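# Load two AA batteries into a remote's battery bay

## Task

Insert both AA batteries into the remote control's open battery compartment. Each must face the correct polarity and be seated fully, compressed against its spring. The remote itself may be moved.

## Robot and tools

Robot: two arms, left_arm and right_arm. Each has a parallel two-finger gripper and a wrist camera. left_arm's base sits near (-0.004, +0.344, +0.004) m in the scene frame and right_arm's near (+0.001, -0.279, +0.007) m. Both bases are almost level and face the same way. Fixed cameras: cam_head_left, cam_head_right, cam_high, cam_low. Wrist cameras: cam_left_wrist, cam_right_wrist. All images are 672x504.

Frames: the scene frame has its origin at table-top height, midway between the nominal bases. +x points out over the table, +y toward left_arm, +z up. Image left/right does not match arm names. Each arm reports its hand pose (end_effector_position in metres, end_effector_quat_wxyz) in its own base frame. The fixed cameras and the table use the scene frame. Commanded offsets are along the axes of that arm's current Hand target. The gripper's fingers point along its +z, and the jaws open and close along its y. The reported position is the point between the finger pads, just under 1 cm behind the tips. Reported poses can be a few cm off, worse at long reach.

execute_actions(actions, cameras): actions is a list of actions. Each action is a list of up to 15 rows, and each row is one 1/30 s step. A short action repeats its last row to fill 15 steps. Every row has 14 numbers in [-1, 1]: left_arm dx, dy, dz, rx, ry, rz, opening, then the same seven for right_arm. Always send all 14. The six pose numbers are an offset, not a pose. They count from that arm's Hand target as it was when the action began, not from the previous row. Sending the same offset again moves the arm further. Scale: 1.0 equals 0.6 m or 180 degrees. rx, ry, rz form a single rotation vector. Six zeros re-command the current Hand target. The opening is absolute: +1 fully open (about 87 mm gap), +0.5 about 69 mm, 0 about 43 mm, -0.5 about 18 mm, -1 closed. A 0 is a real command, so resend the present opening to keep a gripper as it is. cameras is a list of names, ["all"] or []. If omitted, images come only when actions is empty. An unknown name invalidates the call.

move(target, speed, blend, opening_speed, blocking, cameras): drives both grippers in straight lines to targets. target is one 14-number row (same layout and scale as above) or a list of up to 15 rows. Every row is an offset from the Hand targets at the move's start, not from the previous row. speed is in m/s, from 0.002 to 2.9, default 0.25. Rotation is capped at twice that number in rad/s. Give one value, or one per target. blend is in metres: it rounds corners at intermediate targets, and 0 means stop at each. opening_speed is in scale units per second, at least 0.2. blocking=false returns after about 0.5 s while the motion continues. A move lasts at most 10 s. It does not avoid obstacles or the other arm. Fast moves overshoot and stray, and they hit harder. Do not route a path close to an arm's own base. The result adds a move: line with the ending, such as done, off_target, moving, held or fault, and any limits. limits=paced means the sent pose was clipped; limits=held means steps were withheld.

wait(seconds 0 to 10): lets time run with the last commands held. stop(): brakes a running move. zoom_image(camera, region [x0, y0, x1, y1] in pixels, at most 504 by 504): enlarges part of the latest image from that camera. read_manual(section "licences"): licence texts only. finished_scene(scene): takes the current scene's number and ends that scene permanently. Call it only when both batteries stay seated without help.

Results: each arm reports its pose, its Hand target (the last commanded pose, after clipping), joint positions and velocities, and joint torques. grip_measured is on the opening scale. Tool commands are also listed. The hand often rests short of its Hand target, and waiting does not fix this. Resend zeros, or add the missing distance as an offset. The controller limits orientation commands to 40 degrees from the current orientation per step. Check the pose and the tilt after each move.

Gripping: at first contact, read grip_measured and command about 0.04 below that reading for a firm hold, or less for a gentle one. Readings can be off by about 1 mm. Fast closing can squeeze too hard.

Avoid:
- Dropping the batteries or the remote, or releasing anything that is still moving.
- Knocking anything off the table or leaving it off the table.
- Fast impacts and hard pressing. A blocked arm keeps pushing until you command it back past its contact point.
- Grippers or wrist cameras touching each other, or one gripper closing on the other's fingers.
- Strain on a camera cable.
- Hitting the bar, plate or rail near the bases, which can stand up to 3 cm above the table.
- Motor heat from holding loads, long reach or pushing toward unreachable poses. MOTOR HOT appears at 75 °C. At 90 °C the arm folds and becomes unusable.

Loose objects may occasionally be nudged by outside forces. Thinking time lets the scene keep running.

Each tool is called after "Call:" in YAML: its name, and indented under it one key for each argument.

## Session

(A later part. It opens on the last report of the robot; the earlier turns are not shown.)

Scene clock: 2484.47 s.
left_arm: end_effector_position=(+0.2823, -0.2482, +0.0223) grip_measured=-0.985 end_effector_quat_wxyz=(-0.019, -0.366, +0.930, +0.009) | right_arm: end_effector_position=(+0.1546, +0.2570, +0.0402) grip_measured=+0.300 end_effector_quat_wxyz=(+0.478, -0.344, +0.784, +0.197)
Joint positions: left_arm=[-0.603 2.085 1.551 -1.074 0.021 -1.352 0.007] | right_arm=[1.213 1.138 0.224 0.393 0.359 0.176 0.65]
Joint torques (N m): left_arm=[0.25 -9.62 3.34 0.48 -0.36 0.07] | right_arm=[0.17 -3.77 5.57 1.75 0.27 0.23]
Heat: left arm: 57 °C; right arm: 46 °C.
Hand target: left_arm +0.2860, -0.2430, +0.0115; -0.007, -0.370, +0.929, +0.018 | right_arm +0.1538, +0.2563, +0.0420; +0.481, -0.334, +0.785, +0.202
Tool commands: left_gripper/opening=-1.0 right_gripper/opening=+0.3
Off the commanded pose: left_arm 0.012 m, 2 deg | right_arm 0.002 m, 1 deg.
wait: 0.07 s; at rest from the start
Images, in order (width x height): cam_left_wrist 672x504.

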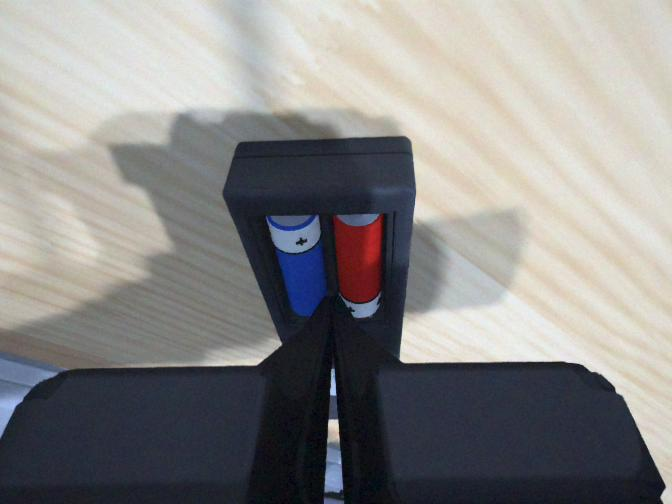

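Call:
move:
  target:
    - [0,0.0019,-0.0475,0,0,0,-1,0,0,0,0,0,0,0.3]
    - [0,0.0160,-0.0469,0,0,0,-1,0,0,0,0,0,0,0.3]
    - [0,0.0147,-0.0137,0,0,0,-1,0,0,0,0,0,0,0.3]
    - [0,0.0142,0.0005,0,0,0,-1,0,0,0,0,0,0,0.3]
  speed: [0.08,0.08,0.06,0.025]
  cameras: ["cam_left_wrist"]

Call:
zoom_image:
  camera: "cam_left_wrist"
  region: [290, 190, 460, 330]

Scene clock: 2491.73 s.
left_arm: end_effector_position=(+0.2733, -0.2414, +0.0255) grip_measured=-0.985 end_effector_quat_wxyz=(-0.025, -0.368, +0.929, +0.014) | right_arm: end_effector_position=(+0.1546, +0.2570, +0.0402) grip_measured=+0.300 end_effector_quat_wxyz=(+0.478, -0.344, +0.784, +0.197)
Joint positions: left_arm=[-0.599 2.054 1.515 -1.084 0.026 -1.352 0.007] | right_arm=[1.213 1.138 0.224 0.393 0.359 0.176 0.65]
Joint torques (N m): left_arm=[0.34 -9.2 2.5 0.69 -0.42 0.12] | right_arm=[0.18 -3.79 5.57 1.75 0.27 0.23]
Heat: left arm: 57 °C; right arm: 45 °C.
Hand target: left_arm +0.2801, -0.2369, +0.0115; -0.007, -0.370, +0.929, +0.018 | right_arm +0.1538, +0.2563, +0.0420; +0.481, -0.334, +0.785, +0.202
Off the commanded pose: left_arm 0.016 m, 2 deg | right_arm 0.002 m, 1 deg.
move: off_target (left_arm)
Images, in order (width x height): cam_left_wrist 672x504.

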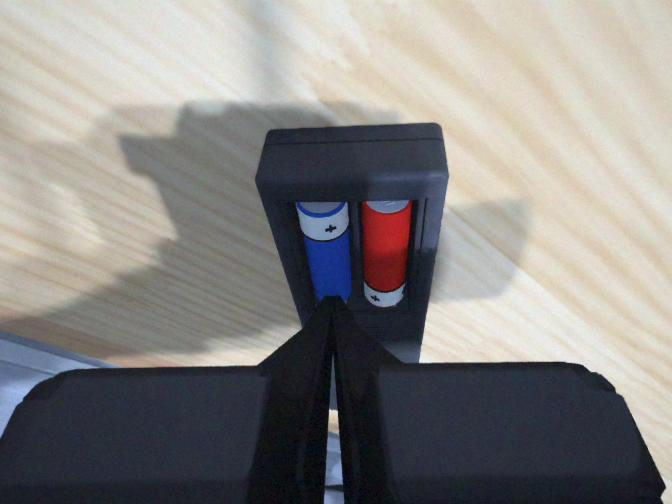

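Scaled by 2.965.

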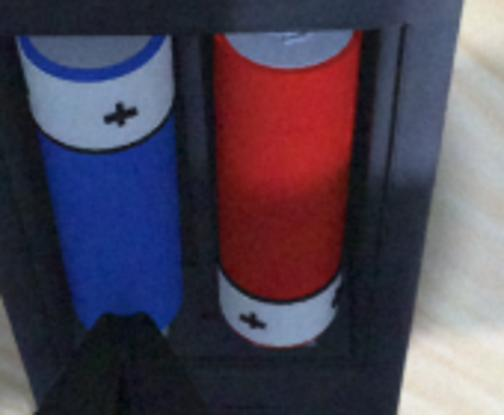

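Call:
move:
  target:
    - [0,0.0019,-0.0475,0,0,0,-1,0,0,0,0,0,0,0.3]
    - [0,-0.0450,-0.0493,0,0,0,-1,0,0,0,0,0,0,0.3]
    - [0,-0.0456,-0.0327,0,0,0,-1,0,0,0,0,0,0,0.3]
    - [0,-0.0475,0.0148,0,0,0,-1,0,0,0,0,0,0,0.3]
  speed: [0.08,0.08,0.06,0.025]
  cameras: ["cam_left_wrist"]

Call:
zoom_image:
  camera: "cam_left_wrist"
  region: [230, 190, 420, 330]

Scene clock: 2512.33 s.
left_arm: end_effector_position=(+0.2952, -0.2564, +0.0270) grip_measured=-0.985 end_effector_quat_wxyz=(-0.019, -0.367, +0.930, +0.011) | right_arm: end_effector_position=(+0.1546, +0.2570, +0.0402) grip_measured=+0.300 end_effector_quat_wxyz=(+0.478, -0.344, +0.784, +0.197)
Joint positions: left_arm=[-0.603 2.141 1.659 -1.128 0.018 -1.354 0.007] | right_arm=[1.213 1.138 0.224 0.393 0.359 0.176 0.65]
Joint torques (N m): left_arm=[-0.75 -7.79 1.84 0.89 -0.32 -0.03] | right_arm=[0.17 -3.77 5.59 1.75 0.27 0.23]
Heat: left arm: 57 °C; right arm: 45 °C.
Hand target: left_arm +0.2996, -0.2574, +0.0017; -0.007, -0.370, +0.929, +0.018 | right_arm +0.1538, +0.2563, +0.0420; +0.481, -0.334, +0.785, +0.202
Off the commanded pose: left_arm 0.026 m, 2 deg | right_arm 0.002 m, 1 deg.
move: off_target (left_arm)
Images, in order (width x height): cam_left_wrist 672x504.

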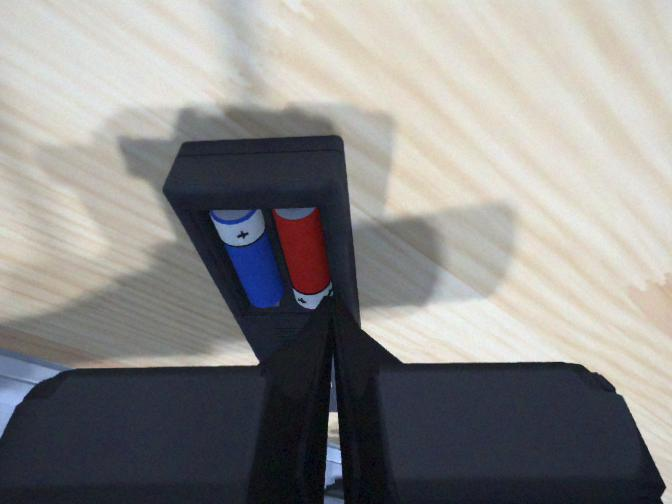

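Scaled by 2.653.

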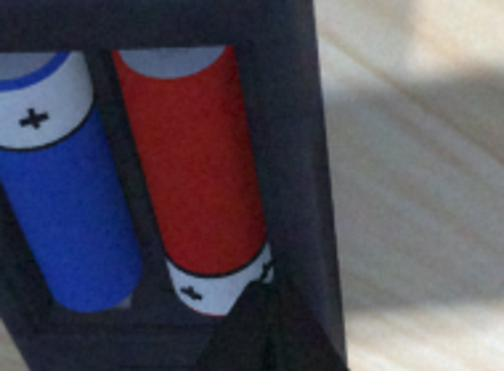

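Call:
move:
  target:
    - [0,0.0028,-0.0721,0,0,0,-1,0,0,0,0,0,0,0.3]
    - [0,0.0162,-0.0717,0,0,0,-1,0,0,0,0,0,0,0.3]
    - [0,0.0152,-0.0468,0,0,0,-1,0,0,0,0,0,0,0.3]
    - [0,0.0133,0.0033,0,0,0,-1,0,0,0,0,0,0,0.3]
  speed: [0.08,0.08,0.06,0.025]
  cameras: ["cam_left_wrist"]

Scene clock: 2523.10 s.
left_arm: end_effector_position=(+0.2856, -0.2499, +0.0260) grip_measured=-0.985 end_effector_quat_wxyz=(-0.023, -0.367, +0.930, +0.017) | right_arm: end_effector_position=(+0.1546, +0.2570, +0.0402) grip_measured=+0.300 end_effector_quat_wxyz=(+0.478, -0.344, +0.784, +0.197)
Joint positions: left_arm=[-0.603 2.112 1.607 -1.121 0.018 -1.354 0.007] | right_arm=[1.213 1.138 0.224 0.393 0.359 0.176 0.65]
Joint torques (N m): left_arm=[-0.31 -7.39 1.88 1.01 -0.33 0.01] | right_arm=[0.16 -3.77 5.59 1.75 0.27 0.23]
Heat: left arm: 56 °C; right arm: 45 °C.
Hand target: left_arm +0.2939, -0.2515, -0.0001; -0.007, -0.370, +0.929, +0.018 | right_arm +0.1538, +0.2563, +0.0420; +0.481, -0.334, +0.785, +0.202
Off the commanded pose: left_arm 0.027 m, 2 deg | right_arm 0.002 m, 1 deg.
move: off_target (left_arm)
Images, in order (width x height): cam_left_wrist 672x504.

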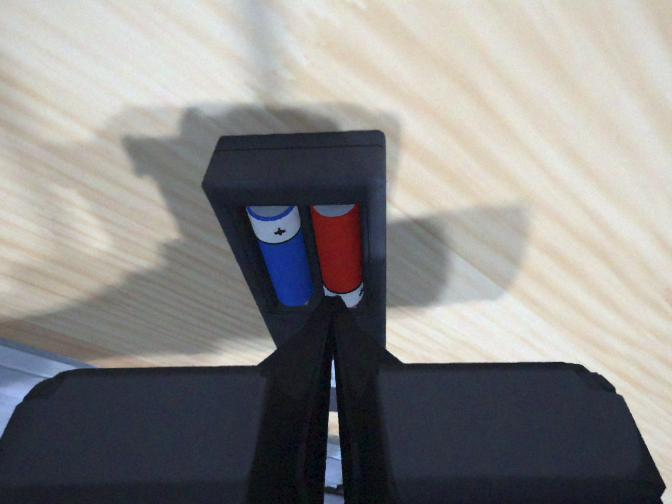

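Call:
move:
  target: [0,0.0007,-0.0183,0,0,0,-1,0,0,0,0,0,0,0.3]
  speed: 0.03

Scene clock: 2526.70 s.
left_arm: end_effector_position=(+0.2857, -0.2500, +0.0263) grip_measured=-0.985 end_effector_quat_wxyz=(-0.023, -0.367, +0.930, +0.017) | right_arm: end_effector_position=(+0.1546, +0.2570, +0.0402) grip_measured=+0.300 end_effector_quat_wxyz=(+0.478, -0.344, +0.784, +0.197)
Joint positions: left_arm=[-0.603 2.112 1.608 -1.121 0.018 -1.354 0.007] | right_arm=[1.213 1.138 0.224 0.393 0.359 0.176 0.65]
Joint torques (N m): left_arm=[-0.36 -8.42 3.84 0.68 -0.33 0.02] | right_arm=[0.17 -3.78 5.57 1.75 0.27 0.23]
Heat: left arm: 55 °C; right arm: 45 °C.
Hand target: left_arm +0.2940, -0.2515, +0.0109; -0.007, -0.370, +0.929, +0.018 | right_arm +0.1538, +0.2563, +0.0420; +0.481, -0.334, +0.785, +0.202
Off the commanded pose: left_arm 0.018 m, 2 deg | right_arm 0.002 m, 1 deg.
move: off_target (left_arm)

Call:
move:
  target:
    - [0,0.0066,-0.1668,0,0,0,-1,0,0,0,0,0,0,0.3]
    - [-0.05,0.1300,-0.1650,0,0,0,-1,0,0,0,0,0,0,0.3]
  speed: [0.08,0.15]
  blend: [0.02,0]
  cameras: ["cam_low", "cam_left_wrist"]

Call:
zoom_image:
  camera: "cam_low"
  region: [270, 180, 350, 230]

Call:
zoom_image:
  camera: "cam_left_wrist"
  region: [430, 120, 620, 280]

Scene clock: 2533.33 s.
left_arm: end_effector_position=(+0.2602, -0.1786, +0.1028) grip_measured=-0.985 end_effector_quat_wxyz=(-0.028, -0.372, +0.927, +0.034) | right_arm: end_effector_position=(+0.1546, +0.2570, +0.0402) grip_measured=+0.300 end_effector_quat_wxyz=(+0.478, -0.344, +0.784, +0.197)
Joint positions: left_arm=[-0.478 1.866 1.563 -1.356 -0.002 -1.241 0.007] | right_arm=[1.213 1.138 0.224 0.393 0.359 0.176 0.65]
Joint torques (N m): left_arm=[0.32 -12.78 4.93 0.22 -0.18 0.2] | right_arm=[0.17 -3.78 5.57 1.75 0.27 0.23]
Heat: left arm: 56 °C; right arm: 45 °C.
Hand target: left_arm +0.2647, -0.1770, +0.1129; -0.007, -0.370, +0.929, +0.018 | right_arm +0.1538, +0.2563, +0.0420; +0.481, -0.334, +0.785, +0.202
Off the commanded pose: left_arm 0.011 m, 3 deg | right_arm 0.002 m, 1 deg.
move: off_target (left_arm)
Images, in order (width x height): cam_low 672x504, cam_left_wrist 672x504.

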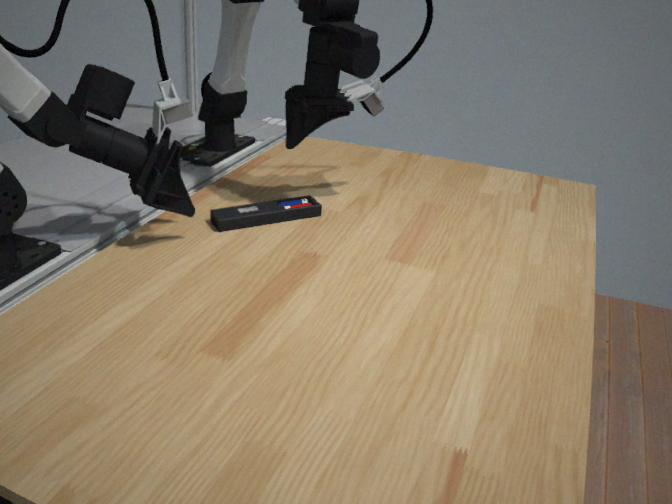

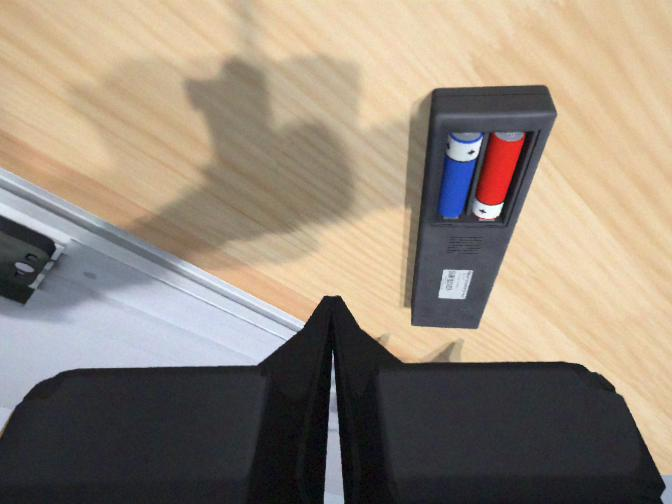

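Scaled by 6.300.

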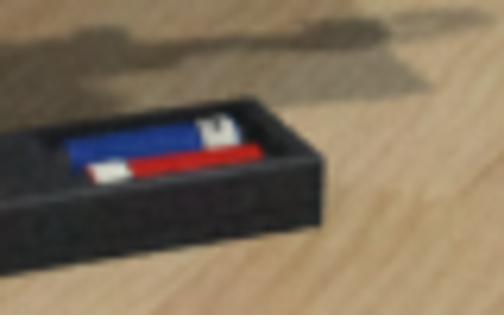

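Scaled by 2.653.

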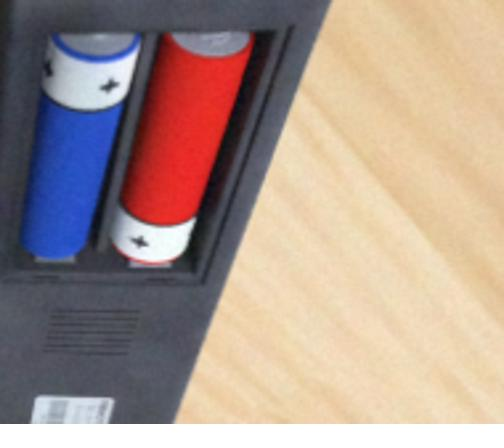

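Call:
wait:
  seconds: 0.05
  cameras: ["cam_right_wrist"]

Call:
zoom_image:
  camera: "cam_right_wrist"
  region: [250, 0, 450, 130]

Scene clock: 2545.33 s.
left_arm: end_effector_position=(+0.2603, -0.1786, +0.1028) grip_measured=-0.985 end_effector_quat_wxyz=(-0.028, -0.372, +0.927, +0.034) | right_arm: end_effector_position=(+0.1546, +0.2570, +0.0402) grip_measured=+0.300 end_effector_quat_wxyz=(+0.478, -0.344, +0.784, +0.197)
Joint positions: left_arm=[-0.478 1.866 1.563 -1.355 -0.002 -1.24 0.007] | right_arm=[1.213 1.138 0.224 0.393 0.359 0.176 0.65]
Joint torques (N m): left_arm=[0.38 -12.77 5 0.22 -0.17 0.21] | right_arm=[0.18 -3.77 5.59 1.75 0.27 0.23]
Heat: left arm: 56 °C; right arm: 45 °C.
Hand target: left_arm +0.2647, -0.1771, +0.1129; -0.007, -0.370, +0.929, +0.018 | right_arm +0.1538, +0.2563, +0.0420; +0.481, -0.334, +0.785, +0.202
Tool commands: left_gripper/opening=-1.0 right_gripper/opening=+0.3
Off the commanded pose: left_arm 0.011 m, 3 deg | right_arm 0.002 m, 1 deg.
wait: 0.07 s; at rest from the start
Images, in order (width x height): cam_right_wrist 672x504.

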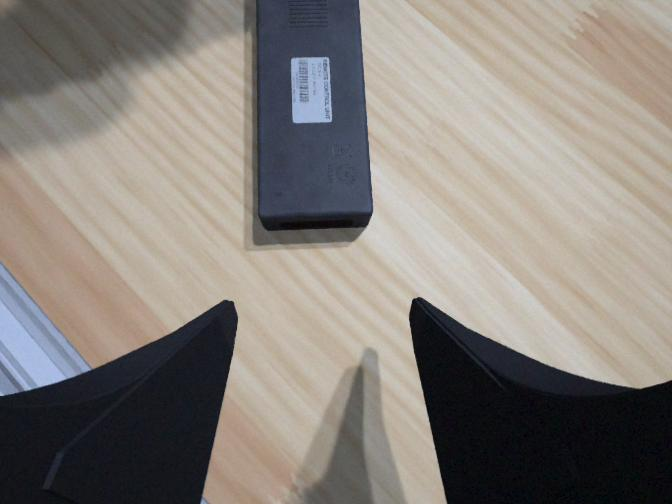

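Scaled by 2.520.

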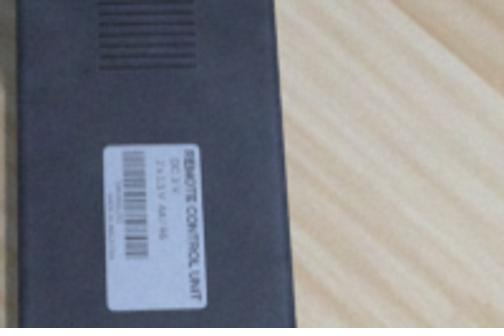

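Call:
finished_scene:
  scene: 2

The scene is finished: the task was done.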